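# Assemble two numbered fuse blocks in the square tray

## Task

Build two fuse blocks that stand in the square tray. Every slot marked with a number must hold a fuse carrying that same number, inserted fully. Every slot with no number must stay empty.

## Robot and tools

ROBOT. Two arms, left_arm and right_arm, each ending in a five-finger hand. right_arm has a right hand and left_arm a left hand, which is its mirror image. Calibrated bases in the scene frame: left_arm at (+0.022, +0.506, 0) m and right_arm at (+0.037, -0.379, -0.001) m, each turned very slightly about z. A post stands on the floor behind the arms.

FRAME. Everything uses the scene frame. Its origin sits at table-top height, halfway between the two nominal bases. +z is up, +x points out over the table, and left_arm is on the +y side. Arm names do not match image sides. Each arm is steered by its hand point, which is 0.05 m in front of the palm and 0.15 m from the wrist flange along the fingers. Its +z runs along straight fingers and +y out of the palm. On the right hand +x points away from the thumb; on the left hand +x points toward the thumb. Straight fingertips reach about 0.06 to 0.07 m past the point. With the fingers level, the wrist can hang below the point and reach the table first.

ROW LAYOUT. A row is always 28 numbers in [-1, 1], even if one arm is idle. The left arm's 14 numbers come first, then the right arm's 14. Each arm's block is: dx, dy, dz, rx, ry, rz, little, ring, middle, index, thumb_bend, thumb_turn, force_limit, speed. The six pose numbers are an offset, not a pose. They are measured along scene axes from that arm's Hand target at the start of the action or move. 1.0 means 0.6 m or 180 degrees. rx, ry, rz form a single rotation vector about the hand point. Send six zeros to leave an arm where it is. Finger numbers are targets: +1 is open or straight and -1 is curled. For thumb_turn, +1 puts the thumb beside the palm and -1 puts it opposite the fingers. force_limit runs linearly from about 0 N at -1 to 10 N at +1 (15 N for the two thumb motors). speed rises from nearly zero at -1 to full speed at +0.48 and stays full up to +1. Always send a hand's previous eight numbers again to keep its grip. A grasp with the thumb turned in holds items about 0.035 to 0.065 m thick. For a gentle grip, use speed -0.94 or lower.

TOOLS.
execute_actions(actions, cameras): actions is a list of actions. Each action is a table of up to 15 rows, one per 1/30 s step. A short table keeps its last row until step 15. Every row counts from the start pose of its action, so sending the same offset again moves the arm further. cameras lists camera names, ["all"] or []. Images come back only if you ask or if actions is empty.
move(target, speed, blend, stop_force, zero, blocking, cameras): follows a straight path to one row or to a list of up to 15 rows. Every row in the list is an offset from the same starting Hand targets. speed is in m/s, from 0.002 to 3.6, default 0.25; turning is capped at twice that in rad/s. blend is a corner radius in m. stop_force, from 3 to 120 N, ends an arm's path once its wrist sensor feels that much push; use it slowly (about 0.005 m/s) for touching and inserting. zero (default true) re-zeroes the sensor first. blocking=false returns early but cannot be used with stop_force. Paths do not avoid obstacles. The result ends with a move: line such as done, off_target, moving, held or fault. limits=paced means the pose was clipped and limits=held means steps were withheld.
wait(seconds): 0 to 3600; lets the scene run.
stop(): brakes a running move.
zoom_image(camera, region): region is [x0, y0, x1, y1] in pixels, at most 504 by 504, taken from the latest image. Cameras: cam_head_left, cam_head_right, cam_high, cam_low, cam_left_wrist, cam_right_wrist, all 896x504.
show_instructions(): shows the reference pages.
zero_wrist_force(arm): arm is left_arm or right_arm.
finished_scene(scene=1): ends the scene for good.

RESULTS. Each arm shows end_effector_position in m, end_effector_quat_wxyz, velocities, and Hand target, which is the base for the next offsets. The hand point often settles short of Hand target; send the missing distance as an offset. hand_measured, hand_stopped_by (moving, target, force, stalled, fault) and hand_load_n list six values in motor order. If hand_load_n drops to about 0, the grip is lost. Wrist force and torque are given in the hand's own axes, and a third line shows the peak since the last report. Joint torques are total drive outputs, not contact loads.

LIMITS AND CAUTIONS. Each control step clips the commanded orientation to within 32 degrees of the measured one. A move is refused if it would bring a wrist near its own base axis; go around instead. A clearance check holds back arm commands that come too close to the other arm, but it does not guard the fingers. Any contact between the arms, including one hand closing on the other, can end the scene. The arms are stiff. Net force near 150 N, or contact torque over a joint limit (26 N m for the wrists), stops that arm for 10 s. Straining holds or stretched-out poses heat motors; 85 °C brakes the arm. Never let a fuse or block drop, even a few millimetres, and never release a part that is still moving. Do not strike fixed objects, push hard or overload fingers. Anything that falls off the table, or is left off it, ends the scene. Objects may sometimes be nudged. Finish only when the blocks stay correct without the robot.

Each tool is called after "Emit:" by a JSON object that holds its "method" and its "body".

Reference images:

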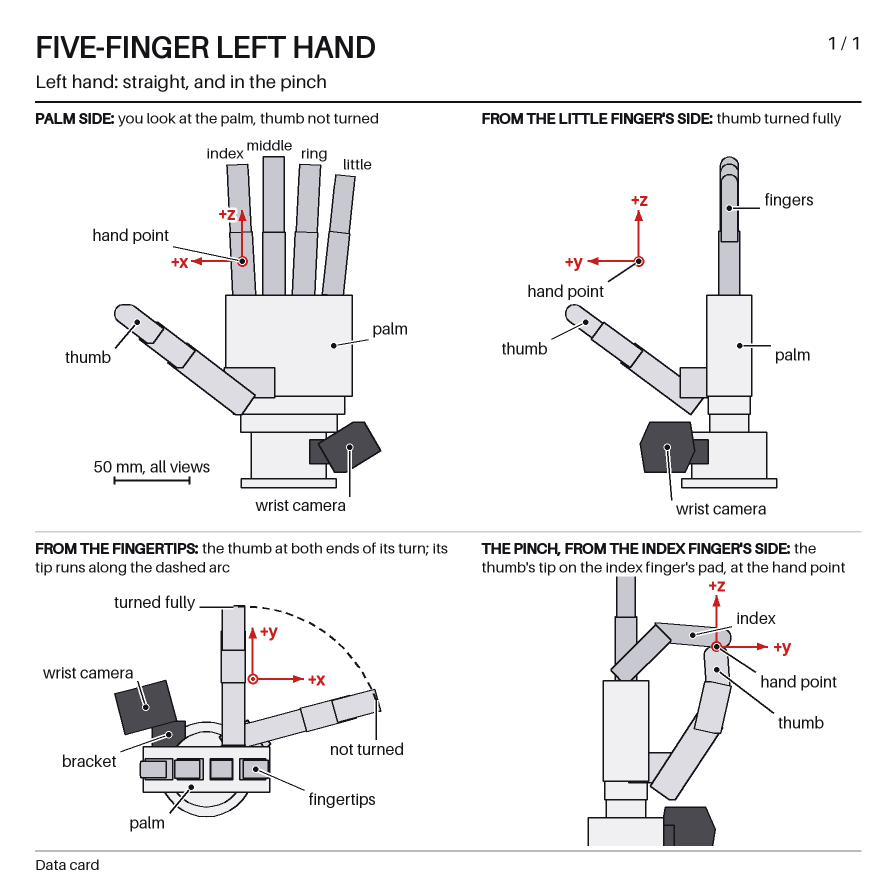

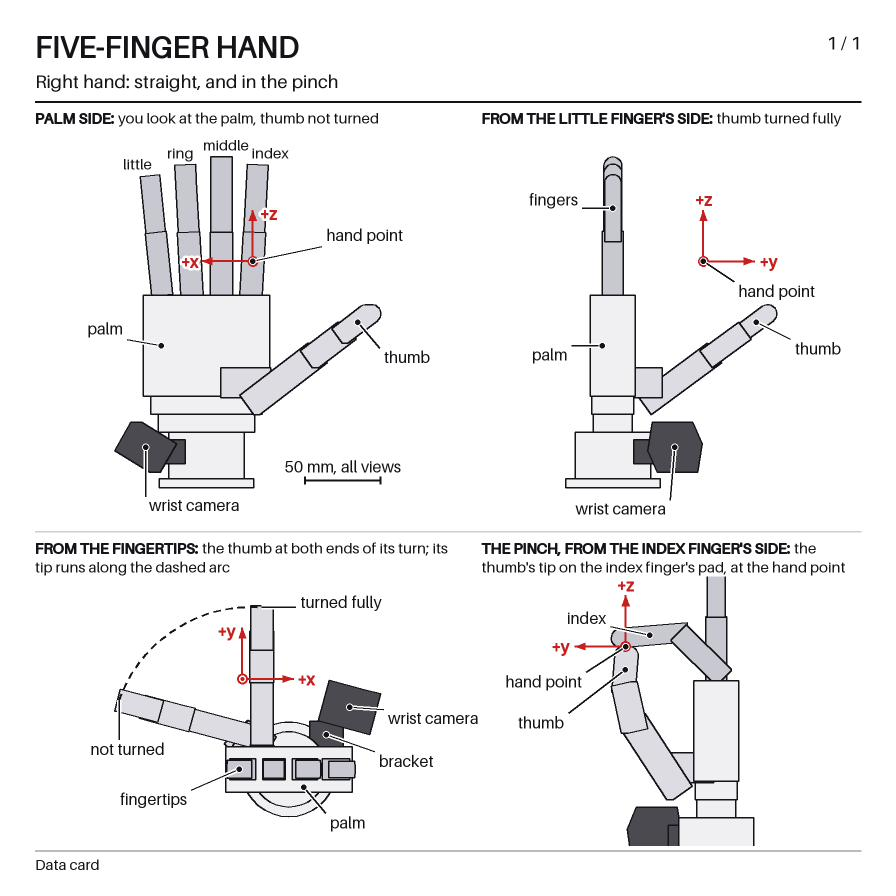

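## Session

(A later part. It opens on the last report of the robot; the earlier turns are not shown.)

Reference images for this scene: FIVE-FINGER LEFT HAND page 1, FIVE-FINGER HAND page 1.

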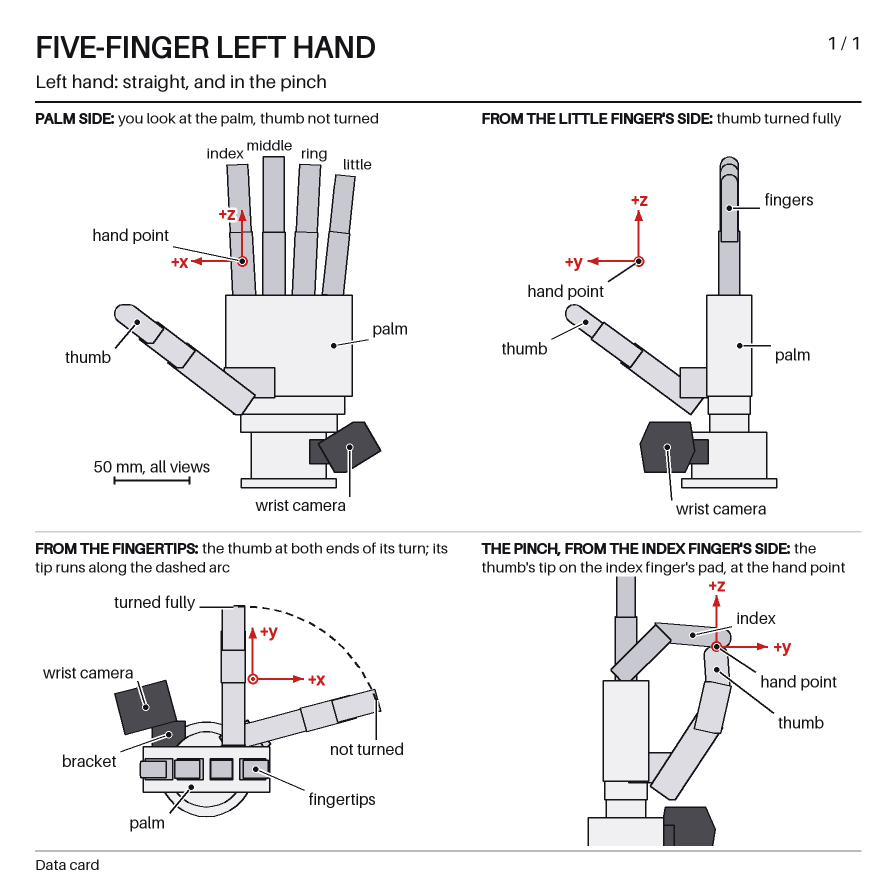

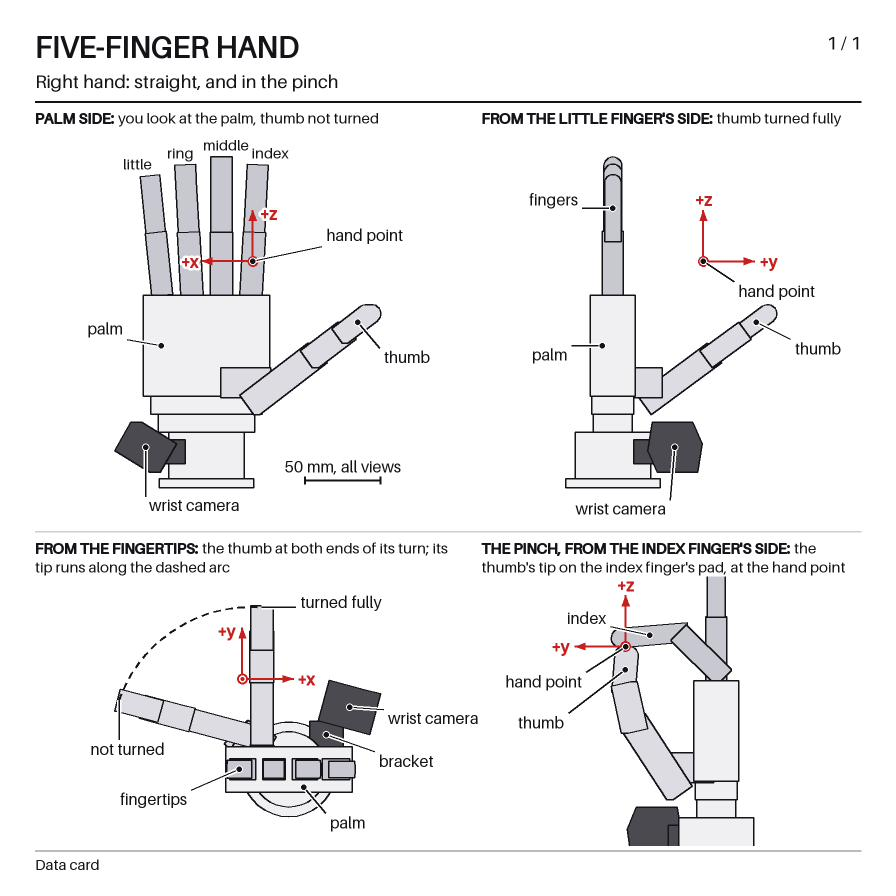

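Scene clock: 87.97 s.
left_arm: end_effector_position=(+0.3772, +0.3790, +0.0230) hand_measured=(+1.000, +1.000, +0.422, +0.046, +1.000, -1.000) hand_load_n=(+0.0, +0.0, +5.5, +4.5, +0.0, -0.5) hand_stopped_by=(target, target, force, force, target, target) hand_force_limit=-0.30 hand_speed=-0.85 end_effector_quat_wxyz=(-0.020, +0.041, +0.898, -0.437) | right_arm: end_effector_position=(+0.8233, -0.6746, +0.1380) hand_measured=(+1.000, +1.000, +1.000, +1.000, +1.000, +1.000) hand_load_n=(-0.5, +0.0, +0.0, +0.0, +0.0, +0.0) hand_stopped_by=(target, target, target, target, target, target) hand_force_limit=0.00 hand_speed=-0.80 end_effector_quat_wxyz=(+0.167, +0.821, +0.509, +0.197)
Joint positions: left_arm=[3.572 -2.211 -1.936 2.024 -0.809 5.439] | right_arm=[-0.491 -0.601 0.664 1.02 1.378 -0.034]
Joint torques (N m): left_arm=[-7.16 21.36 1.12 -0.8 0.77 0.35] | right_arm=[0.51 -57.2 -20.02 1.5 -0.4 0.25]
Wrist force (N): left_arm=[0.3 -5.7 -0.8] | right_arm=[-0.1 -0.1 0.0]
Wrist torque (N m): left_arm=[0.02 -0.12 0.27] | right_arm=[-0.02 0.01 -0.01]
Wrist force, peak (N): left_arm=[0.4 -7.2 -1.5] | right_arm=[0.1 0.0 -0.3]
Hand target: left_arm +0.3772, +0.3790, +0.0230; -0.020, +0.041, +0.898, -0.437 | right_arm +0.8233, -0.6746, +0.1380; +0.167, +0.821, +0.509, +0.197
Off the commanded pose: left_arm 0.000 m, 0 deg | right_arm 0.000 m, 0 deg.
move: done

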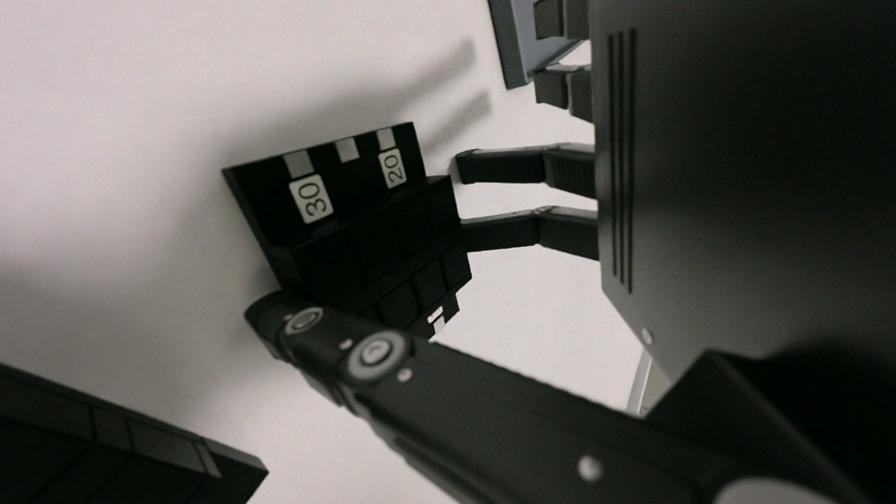

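Emit:
{"method": "move", "body": {"target": [0, 0, 0, 0, 0, 0, 1,1,0.6,0.6,1,-1,-0.3,-0.5, 0,0,0,0,0,0,1,1,1,1,1,1,0,-0.8]}}

Emit:
{"method": "move", "body": {"target": [0, 0, 0.01, 0, 0, 0, 1,1,0.6,0.6,1,-1,-0.3,-0.5, 0,0,0,0,0,0,1,1,1,1,1,1,0,-0.8], "cameras": ["cam_left_wrist","cam_high"]}}

Emit:
{"method": "zoom_image", "body": {"camera": "cam_left_wrist", "region": [200, 80, 604, 384]}}

Scene clock: 91.43 s.
left_arm: end_effector_position=(+0.3772, +0.3790, +0.0230) hand_measured=(+1.000, +1.000, +0.600, +0.600, +1.000, -1.000) hand_load_n=(+0.0, +0.0, +0.0, +0.0, +0.0, +0.0) hand_stopped_by=(target, target, target, target, target, target) hand_force_limit=-0.30 hand_speed=-0.50 end_effector_quat_wxyz=(-0.020, +0.041, +0.898, -0.437) | right_arm: end_effector_position=(+0.8233, -0.6746, +0.1380) hand_measured=(+1.000, +1.000, +1.000, +1.000, +1.000, +1.000) hand_load_n=(+0.0, +0.0, +0.0, +0.0, +0.0, +0.0) hand_stopped_by=(target, target, target, target, target, target) hand_force_limit=0.00 hand_speed=-0.80 end_effector_quat_wxyz=(+0.167, +0.821, +0.509, +0.197)
Joint positions: left_arm=[3.572 -2.211 -1.936 2.024 -0.809 5.439] | right_arm=[-0.491 -0.601 0.664 1.02 1.378 -0.034]
Joint torques (N m): left_arm=[-6.72 23.56 6.96 -1.2 1.82 0.39] | right_arm=[0.74 -57.86 -19.86 1.59 -0.37 0.24]
Wrist force (N): left_arm=[0.5 0.5 0.2] | right_arm=[-0.1 -0.1 -0.1]
Wrist torque (N m): left_arm=[0.17 -0.10 0.12] | right_arm=[-0.01 0.02 -0.02]
Wrist force, peak (N): left_arm=[0.6 -6.2 -1.1] | right_arm=[0.1 0.2 -0.3]
Hand target: left_arm +0.3772, +0.3790, +0.0230; -0.020, +0.041, +0.898, -0.437 | right_arm +0.8233, -0.6746, +0.1380; +0.167, +0.821, +0.509, +0.197
Off the commanded pose: left_arm 0.000 m, 0 deg | right_arm 0.000 m, 0 deg.
move: done

Scene clock: 91.97 s.
left_arm: end_effector_position=(+0.3772, +0.3790, +0.0288) hand_measured=(+1.000, +1.000, +0.600, +0.600, +1.000, -1.000) hand_load_n=(+0.0, +0.0, +0.0, +0.0, +0.0, +0.0) hand_stopped_by=(target, target, target, target, target, target) hand_force_limit=-0.30 hand_speed=-0.50 end_effector_quat_wxyz=(-0.020, +0.041, +0.898, -0.437) | right_arm: end_effector_position=(+0.8233, -0.6746, +0.1380) hand_measured=(+1.000, +1.000, +1.000, +1.000, +1.000, +1.000) hand_load_n=(+0.0, +0.0, +0.0, +0.0, +0.0, +0.0) hand_stopped_by=(target, target, target, target, target, target) hand_force_limit=0.00 hand_speed=-0.80 end_effector_quat_wxyz=(+0.167, +0.821, +0.509, +0.197)
Joint positions: left_arm=[3.572 -2.198 -1.935 2.011 -0.809 5.439] | right_arm=[-0.491 -0.601 0.664 1.02 1.378 -0.034]
Joint torques (N m): left_arm=[-8.22 45.3 21.54 -5.3 2.45 -0.57] | right_arm=[0.48 -57.47 -20.11 1.54 -0.38 0.25]
Wrist force (N): left_arm=[0.6 0.3 0.4] | right_arm=[0.0 -0.1 -0.1]
Wrist torque (N m): left_arm=[0.13 -0.12 0.13] | right_arm=[0.00 -0.01 0.00]
Wrist force, peak (N): left_arm=[0.5 1.0 0.8] | right_arm=[0.1 -0.2 0.1]
Hand target: left_arm +0.3772, +0.3790, +0.0290; -0.020, +0.041, +0.898, -0.437 | right_arm +0.8233, -0.6746, +0.1380; +0.167, +0.821, +0.509, +0.197
Off the commanded pose: left_arm 0.000 m, 0 deg | right_arm 0.000 m, 0 deg.
move: done
Images, in order (width x height): cam_high 896x504, cam_left_wrist 896x504.

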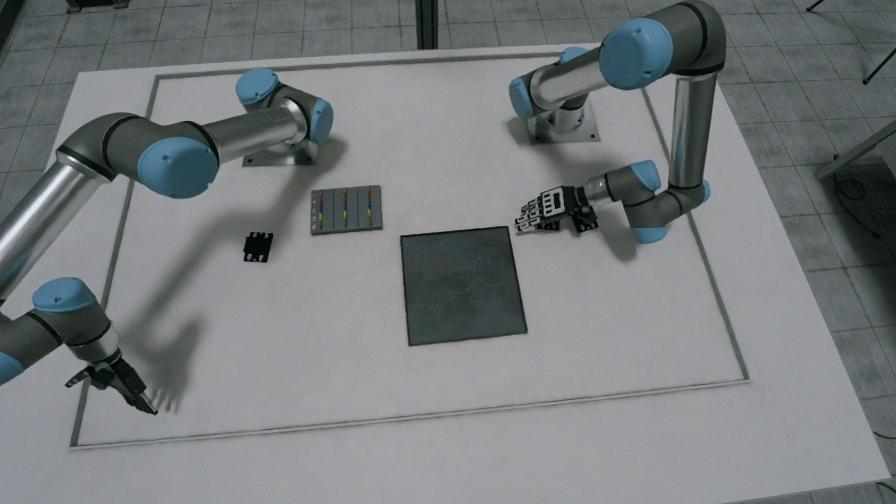

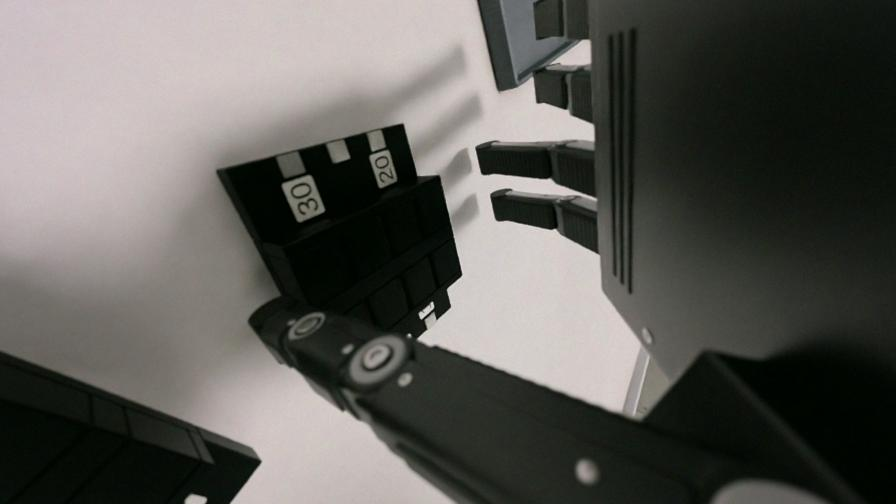

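Scaled by 1.248 from the camera's image (finer frame: 1280x720).

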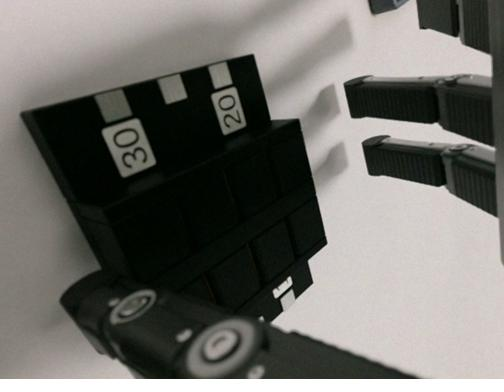

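Emit:
{"method": "move", "body": {"target": [-0.0073, 0.0133, -0.0033, 0, 0, -0.0361, 1,1,0.6,0.6,1,-1,-0.3,-0.5, 0,0,0,0,0,0,1,1,1,1,1,1,0,-0.8], "speed": 0.05, "cameras": ["cam_left_wrist"]}}

Emit:
{"method": "zoom_image", "body": {"camera": "cam_left_wrist", "region": [200, 80, 604, 384]}}

Scene clock: 99.63 s.
left_arm: end_effector_position=(+0.3729, +0.3870, +0.0270) hand_measured=(+1.000, +1.000, +0.600, +0.600, +1.000, -1.000) hand_load_n=(+0.0, +0.0, +0.0, +0.0, +0.0, +0.0) hand_stopped_by=(target, target, target, target, target, target) hand_force_limit=-0.30 hand_speed=-0.50 end_effector_quat_wxyz=(-0.045, +0.091, +0.894, -0.436) | right_arm: end_effector_position=(+0.8233, -0.6746, +0.1380) hand_measured=(+1.000, +1.000, +1.000, +1.000, +1.000, +1.000) hand_load_n=(+0.0, +0.0, +0.0, +0.0, +0.0, +0.0) hand_stopped_by=(target, target, target, target, target, target) hand_force_limit=0.00 hand_speed=-0.80 end_effector_quat_wxyz=(+0.167, +0.821, +0.509, +0.197)
Joint positions: left_arm=[3.563 -2.229 -1.907 1.936 -0.867 5.556] | right_arm=[-0.491 -0.601 0.664 1.02 1.378 -0.034]
Joint torques (N m): left_arm=[-9.87 21.92 21.19 -5.29 -0.66 1.73] | right_arm=[0.7 -58.06 -20.03 1.52 -0.23 0.34]
Wrist force (N): left_arm=[0.6 0.3 0.2] | right_arm=[0.0 -0.2 0.0]
Wrist torque (N m): left_arm=[0.16 -0.12 -0.02] | right_arm=[-0.03 0.00 0.00]
Wrist force, peak (N): left_arm=[0.6 0.5 0.5] | right_arm=[0.2 0.3 -0.2]
Hand target: left_arm +0.3728, +0.3870, +0.0270; -0.045, +0.091, +0.894, -0.436 | right_arm +0.8233, -0.6746, +0.1380; +0.167, +0.821, +0.509, +0.197
Off the commanded pose: left_arm 0.000 m, 0 deg | right_arm 0.000 m, 0 deg.
move: done

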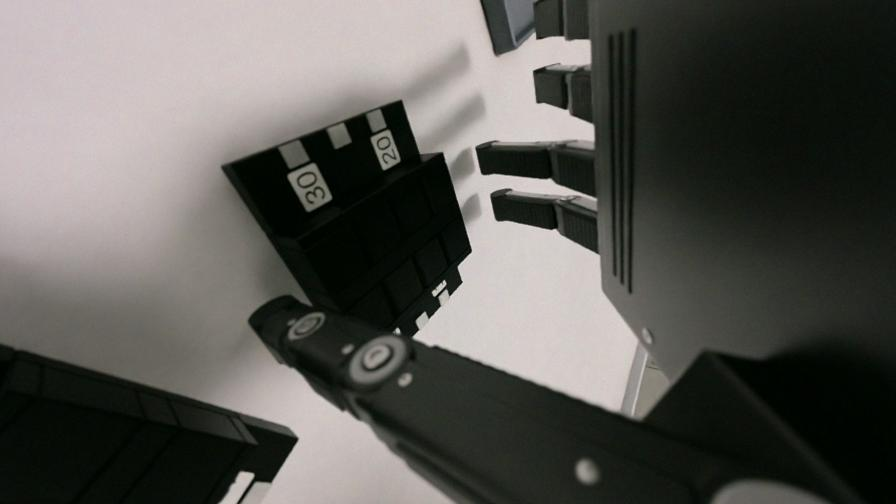

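Scaled by 1.248 from the camera's image (finer frame: 1280x720).

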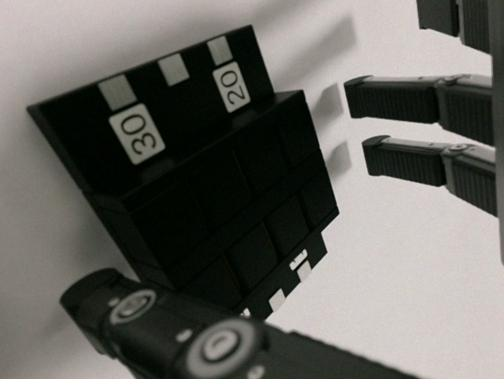

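Emit:
{"method": "move", "body": {"target": [0, 0, 0, 0, 0, 0, 1,1,-0.05,-0.05,1,-1,-0.3,-0.85, 0,0,0,0,0,0,1,1,1,1,1,1,0,-0.8], "cameras": ["cam_left_wrist"]}}

Emit:
{"method": "zoom_image", "body": {"camera": "cam_left_wrist", "region": [200, 80, 604, 384]}}

Scene clock: 102.07 s.
left_arm: end_effector_position=(+0.3728, +0.3870, +0.0270) hand_measured=(+1.000, +1.000, +0.074, +0.046, +1.000, -1.000) hand_load_n=(+0.0, +0.0, +4.5, +6.5, +1.0, -1.0) hand_stopped_by=(target, target, force, force, target, target) hand_force_limit=-0.30 hand_speed=-0.85 end_effector_quat_wxyz=(-0.045, +0.091, +0.894, -0.436) | right_arm: end_effector_position=(+0.8233, -0.6746, +0.1380) hand_measured=(+1.000, +1.000, +1.000, +1.000, +1.000, +1.000) hand_load_n=(+0.0, +0.0, +0.0, +0.0, +0.0, +0.0) hand_stopped_by=(target, target, target, target, target, target) hand_force_limit=0.00 hand_speed=-0.80 end_effector_quat_wxyz=(+0.167, +0.821, +0.509, +0.197)
Joint positions: left_arm=[3.563 -2.229 -1.907 1.936 -0.867 5.556] | right_arm=[-0.491 -0.601 0.664 1.02 1.378 -0.034]
Joint torques (N m): left_arm=[-9.49 23.39 20.44 -5.16 -0.25 1.62] | right_arm=[0.97 -56.8 -20.13 1.52 -0.26 0.37]
Wrist force (N): left_arm=[0.8 1.3 1.0] | right_arm=[0.2 -0.1 0.0]
Wrist torque (N m): left_arm=[0.19 -0.13 -0.03] | right_arm=[-0.02 -0.03 0.00]
Wrist force, peak (N): left_arm=[0.7 1.5 0.7] | right_arm=[0.3 -0.1 0.0]
Hand target: left_arm +0.3728, +0.3870, +0.0270; -0.045, +0.091, +0.894, -0.436 | right_arm +0.8233, -0.6746, +0.1380; +0.167, +0.821, +0.509, +0.197
Off the commanded pose: left_arm 0.000 m, 0 deg | right_arm 0.000 m, 0 deg.
move: done

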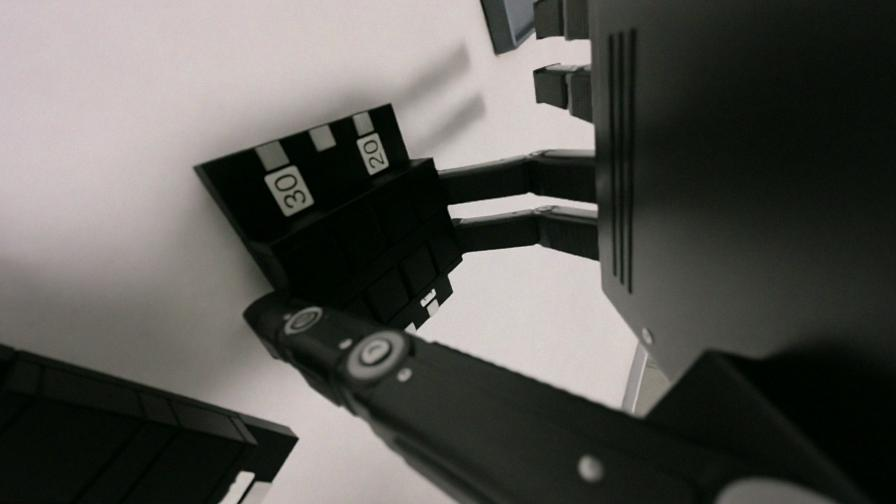

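Scaled by 1.248 from the camera's image (finer frame: 1280x720).

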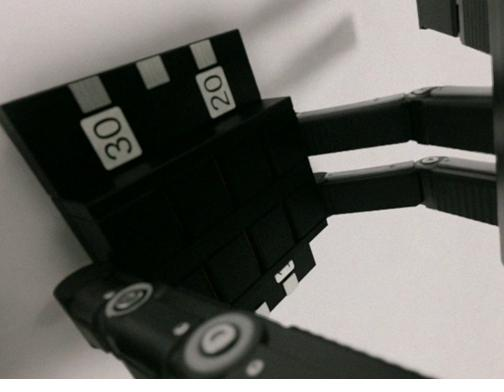

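Emit:
{"method": "move", "body": {"target": [0, 0, 0.05, 0, 0, 0, 1,1,-0.05,-0.05,1,-1,-0.3,-0.85, 0,0,0,0,0,0,1,1,1,1,1,1,0,-0.8], "speed": 0.05, "cameras": ["cam_left_wrist","cam_head_right"]}}

Emit:
{"method": "zoom_image", "body": {"camera": "cam_head_right", "region": [240, 390, 380, 500]}}

Scene clock: 109.70 s.
left_arm: end_effector_position=(+0.3728, +0.3869, +0.0569) hand_measured=(+1.000, +1.000, +0.074, +0.046, +1.000, -1.000) hand_load_n=(+0.0, +0.0, +4.5, +6.0, +1.0, -1.0) hand_stopped_by=(target, target, force, force, target, target) hand_force_limit=-0.30 hand_speed=-0.85 end_effector_quat_wxyz=(-0.045, +0.091, +0.894, -0.436) | right_arm: end_effector_position=(+0.8233, -0.6746, +0.1380) hand_measured=(+1.000, +1.000, +1.000, +1.000, +1.000, +1.000) hand_load_n=(+0.0, +0.0, +0.0, +0.0, +0.0, +0.0) hand_stopped_by=(target, target, target, target, target, target) hand_force_limit=0.00 hand_speed=-0.80 end_effector_quat_wxyz=(+0.167, +0.821, +0.509, +0.197)
Joint positions: left_arm=[3.563 -2.168 -1.903 1.87 -0.867 5.556] | right_arm=[-0.491 -0.601 0.664 1.02 1.378 -0.034]
Joint torques (N m): left_arm=[0.89 47.37 22.12 -5.51 0.54 1.71] | right_arm=[0.43 -57.62 -20.21 1.34 -0.52 0.39]
Wrist force (N): left_arm=[0.5 1.2 0.7] | right_arm=[0.1 0.0 -0.1]
Wrist torque (N m): left_arm=[0.21 -0.12 -0.07] | right_arm=[0.00 0.00 0.00]
Wrist force, peak (N): left_arm=[0.6 1.8 0.9] | right_arm=[0.4 0.0 -0.1]
Hand target: left_arm +0.3728, +0.3870, +0.0570; -0.045, +0.091, +0.894, -0.436 | right_arm +0.8233, -0.6746, +0.1380; +0.167, +0.821, +0.509, +0.197
Off the commanded pose: left_arm 0.000 m, 0 deg | right_arm 0.000 m, 0 deg.
move: done
Images, in order (width x height): cam_head_right 896x504, cam_left_wrist 896x504.

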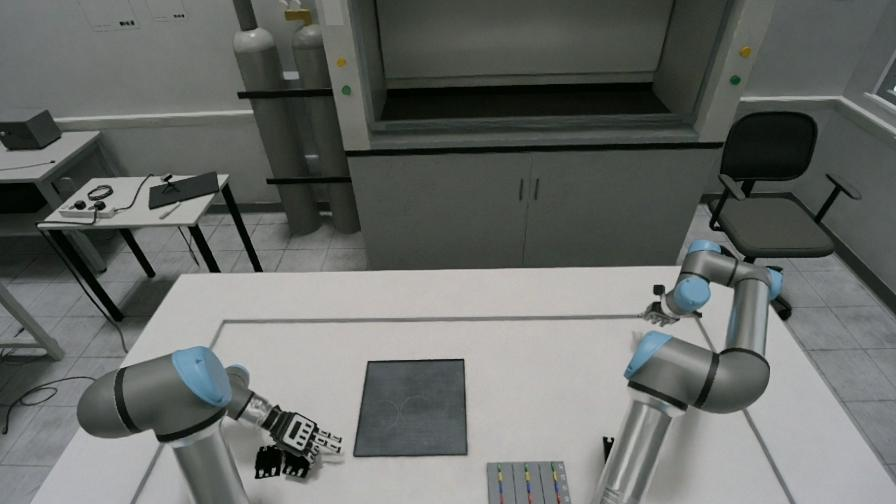

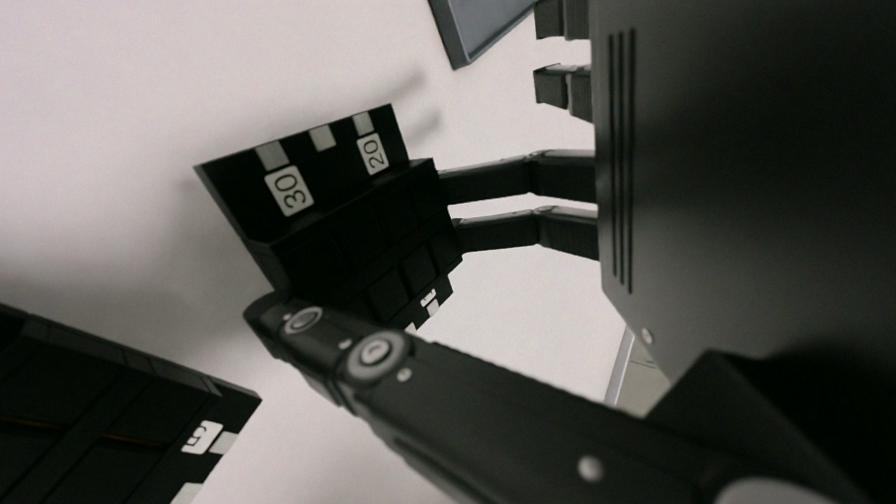

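Scaled by 3.600 from the camera's image (finer frame: 1280x720).

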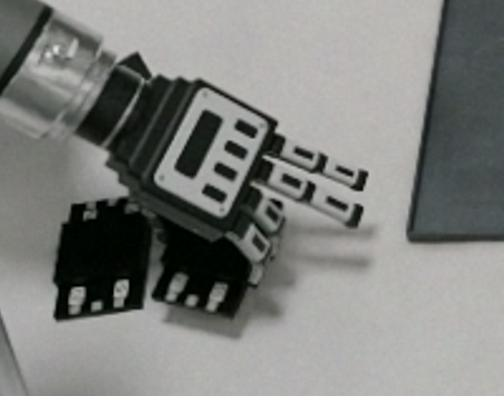

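Emit:
{"method": "move", "body": {"target": [[0, 0, 0.09, 0, 0, 0, 1,1,-0.05,-0.05,1,-1,-0.3,-0.85, 0,0,0,0,0,0,1,1,1,1,1,1,0,-0.8],[0.1852, -0.5818, 0.09, 0, 0, 0.0767, 1,1,-0.05,-0.05,1,-1,-0.3,-0.85, 0,0,0,0,0,0,1,1,1,1,1,1,0,-0.8],[0.1852, -0.5818, 0.005, 0, 0, 0.0767, 1,1,-0.05,-0.05,1,-1,-0.3,-0.85, 0,0,0,0,0,0,1,1,1,1,1,1,0,-0.8]], "speed": 0.15, "blend": [0.03, 0.02, 0], "cameras": ["cam_left_wrist","cam_head_right","cam_high"]}}

Emit:
{"method": "zoom_image", "body": {"camera": "cam_head_right", "region": [320, 350, 480, 470]}}

Scene clock: 117.87 s.
left_arm: end_effector_position=(+0.4839, +0.0379, +0.0602) hand_measured=(+1.000, +1.000, +0.074, +0.046, +1.000, -1.000) hand_load_n=(+0.0, +0.0, +5.0, +6.5, +1.0, -1.5) hand_stopped_by=(target, target, force, force, target, target) hand_force_limit=-0.30 hand_speed=-0.85 end_effector_quat_wxyz=(+0.008, -0.017, +0.899, -0.438) | right_arm: end_effector_position=(+0.8233, -0.6746, +0.1380) hand_measured=(+1.000, +1.000, +1.000, +1.000, +1.000, +1.000) hand_load_n=(+0.0, +0.0, +0.0, +0.0, +0.0, +0.0) hand_stopped_by=(target, target, target, target, target, target) hand_force_limit=0.00 hand_speed=-0.80 end_effector_quat_wxyz=(+0.167, +0.821, +0.509, +0.197)
Joint positions: left_arm=[2.832 -2.339 -1.237 2.433 -0.745 4.156] | right_arm=[-0.491 -0.601 0.664 1.02 1.378 -0.034]
Joint torques (N m): left_arm=[-9.96 35.24 7.02 0.21 -0.4 -1.75] | right_arm=[0.91 -57.45 -21.15 1.43 -0.38 0.26]
Wrist force (N): left_arm=[0.7 1.5 0.9] | right_arm=[0.1 -0.1 0.0]
Wrist torque (N m): left_arm=[0.18 -0.12 0.09] | right_arm=[-0.03 -0.01 0.00]
Wrist force, peak (N): left_arm=[0.5 2.3 1.3] | right_arm=[0.3 -0.3 0.0]
Hand target: left_arm +0.4840, +0.0379, +0.0600; +0.008, -0.017, +0.899, -0.438 | right_arm +0.8233, -0.6746, +0.1380; +0.167, +0.821, +0.509, +0.197
Off the commanded pose: left_arm 0.000 m, 0 deg | right_arm 0.000 m, 0 deg.
move: done; blend cut to 0.027 m at target 1
Images, in order (width x height): cam_head_right 896x504, cam_high 896x504, cam_left_wrist 896x504.

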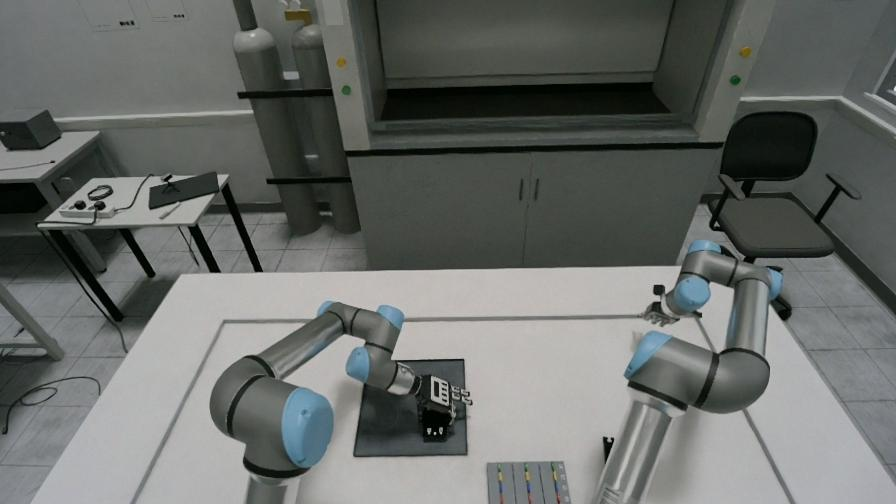

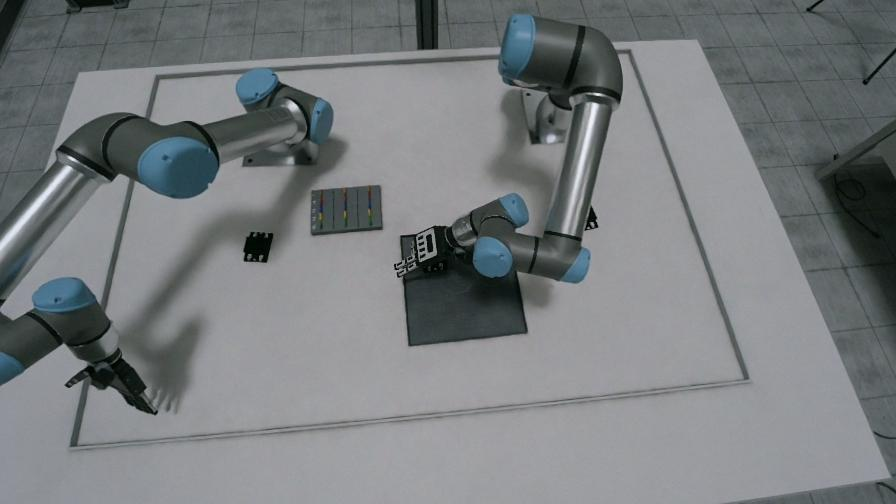

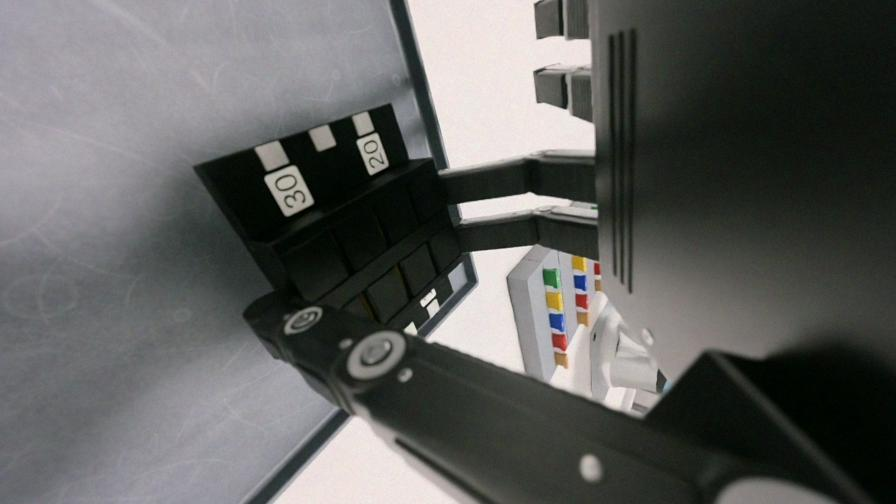

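Scaled by 3.150 from the camera's image (finer frame: 1280x720).

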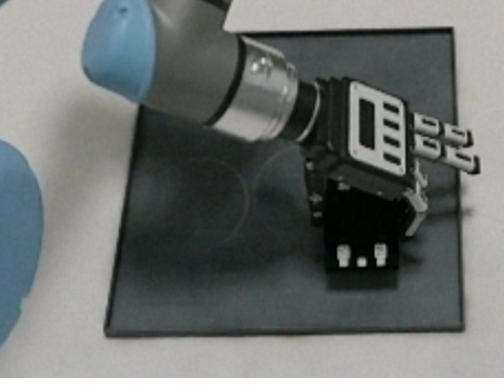

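Emit:
{"method": "move", "body": {"target": [0,0,-0.0583,0,0,0,1,1,-0.05,-0.05,1,-1,-0.3,-0.85,0,0,0,0,0,0,1,1,1,1,1,1,0,-0.8], "speed": 0.02, "stop_force": 4, "cameras": ["cam_left_wrist","cam_high"]}}

Scene clock: 123.83 s.
left_arm: end_effector_position=(+0.4839, +0.0379, +0.0296) hand_measured=(+1.000, +1.000, +0.074, +0.046, +1.000, -1.000) hand_load_n=(+0.0, +0.0, +5.0, +6.0, +1.0, -1.5) hand_stopped_by=(target, target, force, force, target, target) hand_force_limit=-0.30 hand_speed=-0.85 end_effector_quat_wxyz=(+0.008, -0.017, +0.899, -0.438) | right_arm: end_effector_position=(+0.8233, -0.6746, +0.1380) hand_measured=(+1.000, +1.000, +1.000, +1.000, +1.000, +1.000) hand_load_n=(+0.0, +0.0, +0.0, +0.0, +0.0, +0.0) hand_stopped_by=(target, target, target, target, target, target) hand_force_limit=0.00 hand_speed=-0.80 end_effector_quat_wxyz=(+0.167, +0.821, +0.509, +0.197)
Joint positions: left_arm=[2.832 -2.373 -1.261 2.491 -0.745 4.156] | right_arm=[-0.491 -0.601 0.664 1.02 1.378 -0.034]
Joint torques (N m): left_arm=[-6.61 59.79 28.54 -4.57 -0.21 1.36] | right_arm=[0.21 -57.99 -21.17 1.36 -0.36 0.21]
Wrist force (N): left_arm=[0.4 1.5 0.8] | right_arm=[0.1 0.2 0.0]
Wrist torque (N m): left_arm=[0.19 -0.09 0.06] | right_arm=[0.02 -0.01 0.01]
Wrist force, peak (N): left_arm=[0.1 -7.9 -5.9] | right_arm=[-0.3 0.0 -0.2]
Hand target: left_arm +0.4839, +0.0379, +0.0296; +0.008, -0.017, +0.899, -0.438 (not the last commanded pose) | right_arm +0.8233, -0.6746, +0.1380; +0.167, +0.821, +0.509, +0.197
Off the commanded pose: left_arm 0.005 m, 0 deg | right_arm 0.000 m, 0 deg.
move: contact (left_arm)
Images, in order (width x height): cam_high 896x504, cam_left_wrist 896x504.

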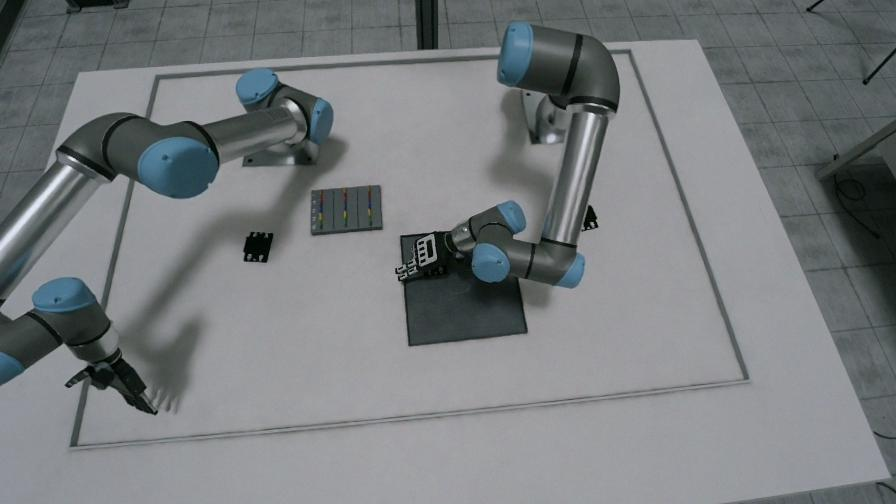

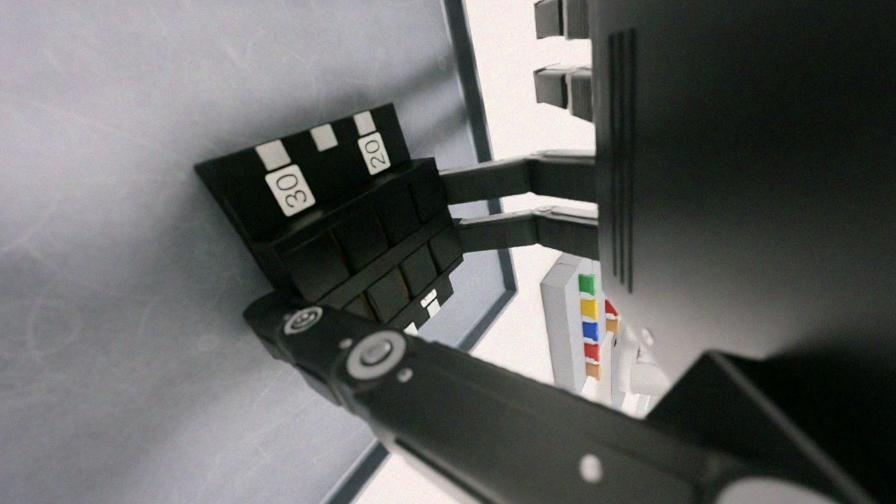

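Emit:
{"method": "move", "body": {"target": [0,0,0,0,0,0,1,1,0.6,0.6,1,-1,-0.3,-0.5,0,0,0,0,0,0,1,1,1,1,1,1,0,-0.8], "cameras": ["cam_left_wrist"]}}

Emit:
{"method": "move", "body": {"target": [0,0.005,0.0,0,0,0,1,1,0.6,0.6,1,-1,-0.3,-0.5,0,0,0,0,0,0,1,1,1,1,1,1,0,-0.8], "speed": 0.02, "cameras": ["cam_left_wrist"]}}

Scene clock: 125.43 s.
left_arm: end_effector_position=(+0.4839, +0.0379, +0.0296) hand_measured=(+1.000, +1.000, +0.600, +0.600, +1.000, -1.000) hand_load_n=(+0.0, +0.0, +0.0, +0.0, +0.0, +0.0) hand_stopped_by=(target, target, target, target, target, target) hand_force_limit=-0.30 hand_speed=-0.50 end_effector_quat_wxyz=(+0.008, -0.017, +0.899, -0.438) | right_arm: end_effector_position=(+0.8233, -0.6746, +0.1380) hand_measured=(+1.000, +1.000, +1.000, +1.000, +1.000, +1.000) hand_load_n=(+0.0, +0.0, +0.0, +0.0, +0.0, +0.0) hand_stopped_by=(target, target, target, target, target, target) hand_force_limit=0.00 hand_speed=-0.80 end_effector_quat_wxyz=(+0.167, +0.821, +0.509, +0.197)
Joint positions: left_arm=[2.832 -2.373 -1.261 2.491 -0.745 4.156] | right_arm=[-0.491 -0.601 0.664 1.02 1.378 -0.034]
Joint torques (N m): left_arm=[-6.8 56.96 27.98 -3.69 -0.14 1.4] | right_arm=[1.01 -57.89 -20.43 1.52 -0.48 0.31]
Wrist force (N): left_arm=[0.4 0.0 0.0] | right_arm=[0.1 0.1 0.0]
Wrist torque (N m): left_arm=[0.04 -0.12 0.10] | right_arm=[0.01 -0.01 0.00]
Wrist force, peak (N): left_arm=[0.6 1.7 0.8] | right_arm=[0.2 -0.1 -0.3]
Hand target: left_arm +0.4839, +0.0379, +0.0296; +0.008, -0.017, +0.899, -0.438 | right_arm +0.8233, -0.6746, +0.1380; +0.167, +0.821, +0.509, +0.197
Off the commanded pose: left_arm 0.000 m, 0 deg | right_arm 0.000 m, 0 deg.
move: done

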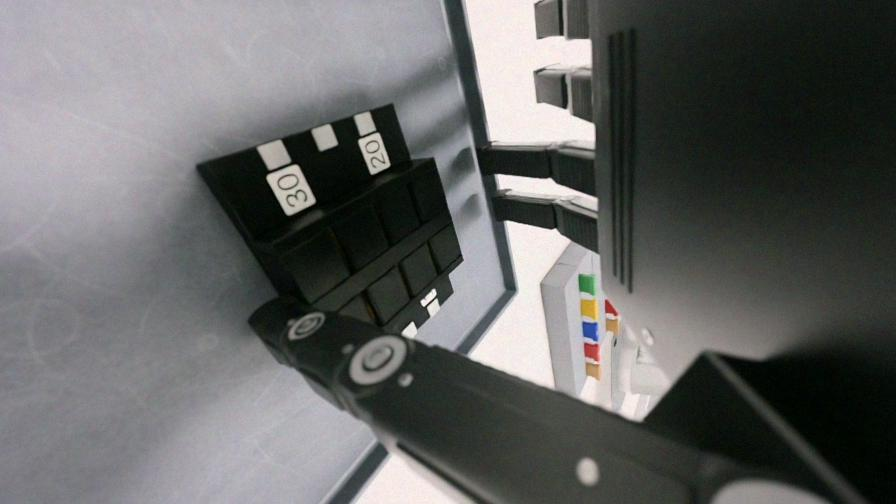

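Scene clock: 125.93 s.
left_arm: end_effector_position=(+0.4839, +0.0408, +0.0296) hand_measured=(+1.000, +1.000, +0.600, +0.600, +1.000, -1.000) hand_load_n=(+0.0, +0.0, +0.0, +0.0, +0.0, +0.0) hand_stopped_by=(target, target, target, target, target, target) hand_force_limit=-0.30 hand_speed=-0.50 end_effector_quat_wxyz=(+0.008, -0.017, +0.899, -0.438) | right_arm: end_effector_position=(+0.8233, -0.6746, +0.1380) hand_measured=(+1.000, +1.000, +1.000, +1.000, +1.000, +1.000) hand_load_n=(+0.0, +0.0, +0.0, +0.0, +0.0, +0.0) hand_stopped_by=(target, target, target, target, target, target) hand_force_limit=0.00 hand_speed=-0.80 end_effector_quat_wxyz=(+0.167, +0.821, +0.509, +0.197)
Joint positions: left_arm=[2.837 -2.37 -1.267 2.489 -0.743 4.163] | right_arm=[-0.491 -0.601 0.664 1.02 1.378 -0.034]
Joint torques (N m): left_arm=[9.06 59.77 7.69 -4.36 2.71 1.9] | right_arm=[0.73 -57.58 -20.69 1.44 -0.39 0.26]
Wrist force (N): left_arm=[0.6 0.2 -0.1] | right_arm=[0.0 0.0 0.0]
Wrist torque (N m): left_arm=[0.08 -0.15 -0.06] | right_arm=[0.01 0.00 0.00]
Wrist force, peak (N): left_arm=[0.8 0.2 0.1] | right_arm=[0.4 0.1 0.0]
Hand target: left_arm +0.4839, +0.0409, +0.0296; +0.008, -0.017, +0.899, -0.438 | right_arm +0.8233, -0.6746, +0.1380; +0.167, +0.821, +0.509, +0.197
Off the commanded pose: left_arm 0.000 m, 0 deg | right_arm 0.000 m, 0 deg.
move: done

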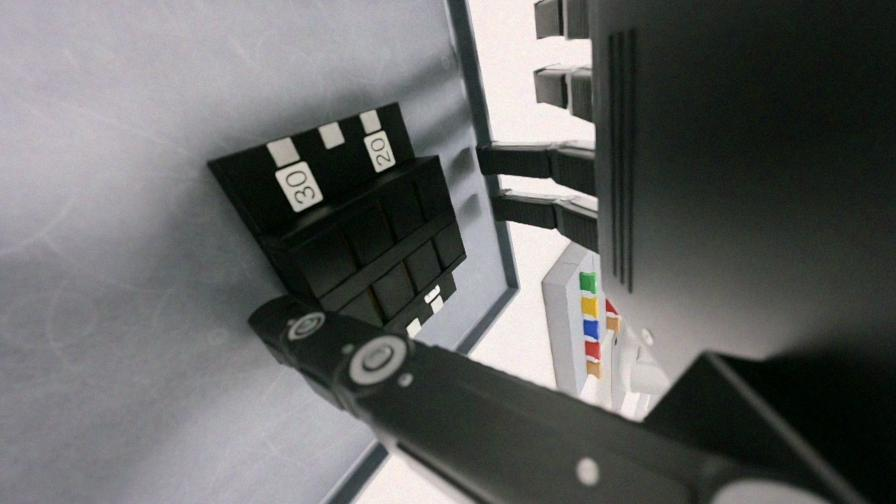

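Emit:
{"method": "move", "body": {"target": [[0,0,0.15,0,0,0,1,1,0.6,0.6,1,-1,-0.3,-0.5,0,0,0,0,0,0,1,1,1,1,1,1,0,-0.8],[-0.1648,0.7485,0.15,0,0,0.0333,1,1,0.6,0.6,1,-1,-0.3,-0.5,0,0,0,0,0,0,1,1,1,1,1,1,0,-0.8]], "speed": [0.1,0.3], "blend": [0.03,0], "cameras": ["cam_left_wrist","cam_high"]}}

Scene clock: 131.90 s.
left_arm: end_effector_position=(+0.3851, +0.4899, +0.1196) hand_measured=(+1.000, +1.000, +0.600, +0.600, +1.000, -1.000) hand_load_n=(+0.0, -0.5, +0.0, +0.0, +0.0, +0.0) hand_stopped_by=(target, target, target, target, target, target) hand_force_limit=-0.30 hand_speed=-0.50 end_effector_quat_wxyz=(+0.031, -0.064, +0.897, -0.437) | right_arm: end_effector_position=(+0.8233, -0.6746, +0.1380) hand_measured=(+1.000, +1.000, +1.000, +1.000, +1.000, +1.000) hand_load_n=(+0.0, +0.0, +0.0, +0.0, +0.0, +0.0) hand_stopped_by=(target, target, target, target, target, target) hand_force_limit=0.00 hand_speed=-0.80 end_effector_quat_wxyz=(+0.167, +0.821, +0.509, +0.197)
Joint positions: left_arm=[3.877 -2.02 -1.92 1.762 -0.849 5.522] | right_arm=[-0.491 -0.601 0.664 1.02 1.378 -0.034]
Joint torques (N m): left_arm=[8.35 18.76 3.25 -5.24 -0.75 1.76] | right_arm=[0.61 -57.37 -20.37 1.52 -0.4 0.4]
Wrist force (N): left_arm=[0.8 0.3 0.0] | right_arm=[0.2 0.3 0.1]
Wrist torque (N m): left_arm=[0.14 -0.17 -0.01] | right_arm=[0.03 -0.03 0.02]
Wrist force, peak (N): left_arm=[0.6 1.1 -0.6] | right_arm=[0.0 -0.3 -0.2]
Hand target: left_arm +0.3851, +0.4900, +0.1196; +0.031, -0.064, +0.897, -0.437 | right_arm +0.8233, -0.6746, +0.1380; +0.167, +0.821, +0.509, +0.197
Off the commanded pose: left_arm 0.000 m, 0 deg | right_arm 0.000 m, 0 deg.
move: done
Images, in order (width x height): cam_high 896x504, cam_left_wrist 896x504.

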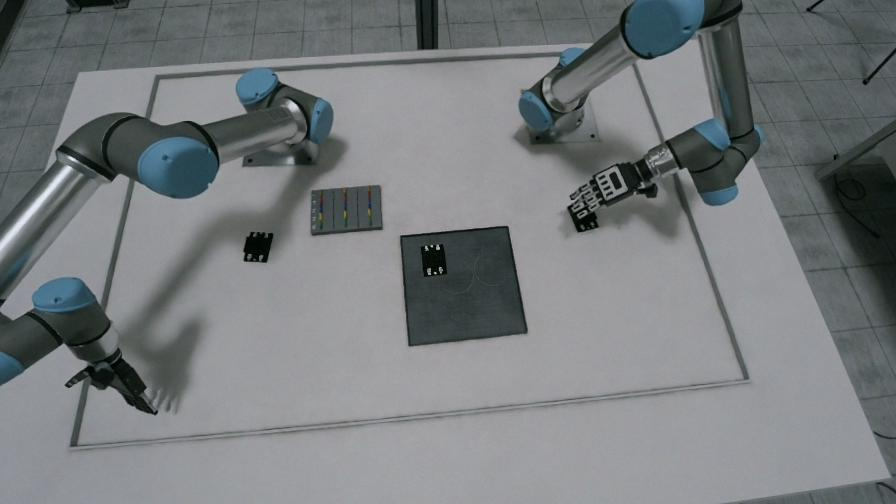

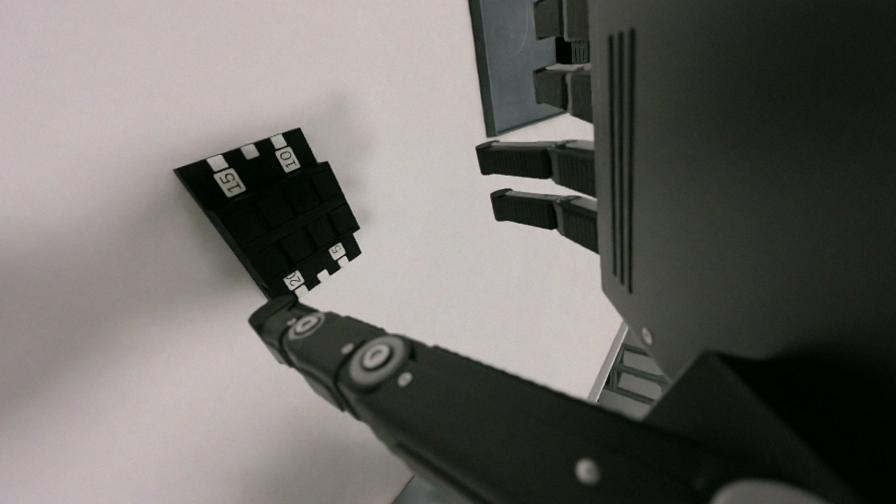

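Emit:
{"method": "move", "body": {"target": [0.0062,-0.009,-0.116,0,0,0,1,1,0.6,0.6,1,-1,-0.3,-0.5,0,0,0,0,0,0,1,1,1,1,1,1,0,-0.8], "speed": 0.1, "cameras": ["cam_left_wrist"]}}

Scene clock: 135.00 s.
left_arm: end_effector_position=(+0.3887, +0.4846, +0.0501) hand_measured=(+1.000, +1.000, +0.600, +0.600, +1.000, -1.000) hand_load_n=(+0.0, +0.0, +0.0, +0.0, +0.0, +0.0) hand_stopped_by=(target, target, target, target, target, target) hand_force_limit=-0.30 hand_speed=-0.50 end_effector_quat_wxyz=(+0.031, -0.064, +0.897, -0.437) | right_arm: end_effector_position=(+0.8233, -0.6746, +0.1380) hand_measured=(+1.000, +1.000, +1.000, +1.000, +1.000, +1.000) hand_load_n=(+0.0, +0.0, +0.0, +0.0, +0.0, +0.0) hand_stopped_by=(target, target, target, target, target, target) hand_force_limit=0.00 hand_speed=-0.80 end_effector_quat_wxyz=(+0.167, +0.821, +0.509, +0.197)
Joint positions: left_arm=[3.86 -2.156 -1.943 1.934 -0.839 5.503] | right_arm=[-0.491 -0.601 0.664 1.02 1.378 -0.034]
Joint torques (N m): left_arm=[-9.99 20.86 21.37 -0.49 2.68 -1.77] | right_arm=[0.32 -57.42 -20.65 1.47 -0.46 0.29]
Wrist force (N): left_arm=[0.9 0.4 0.3] | right_arm=[0.0 -0.1 -0.1]
Wrist torque (N m): left_arm=[0.15 -0.18 0.15] | right_arm=[-0.01 -0.01 0.00]
Wrist force, peak (N): left_arm=[0.8 0.7 0.5] | right_arm=[0.1 -0.1 -0.3]
Hand target: left_arm +0.3888, +0.4846, +0.0500; +0.031, -0.064, +0.897, -0.437 | right_arm +0.8233, -0.6746, +0.1380; +0.167, +0.821, +0.509, +0.197
Off the commanded pose: left_arm 0.000 m, 0 deg | right_arm 0.000 m, 0 deg.
move: done

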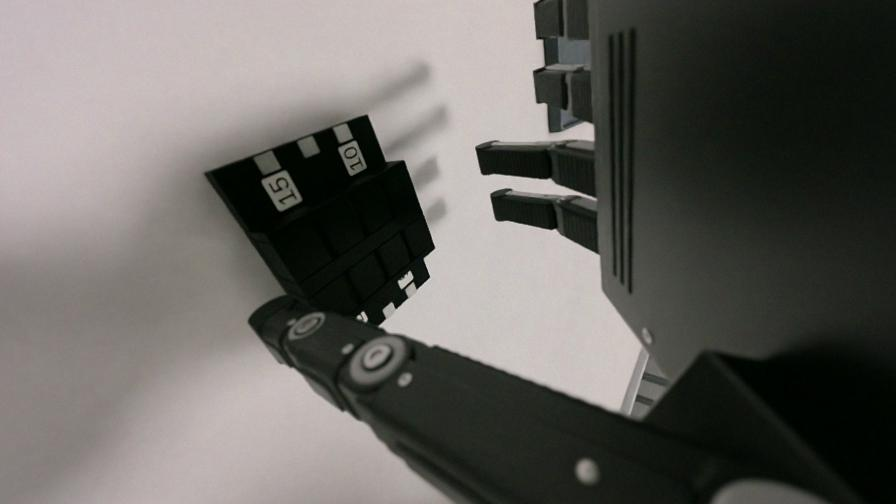

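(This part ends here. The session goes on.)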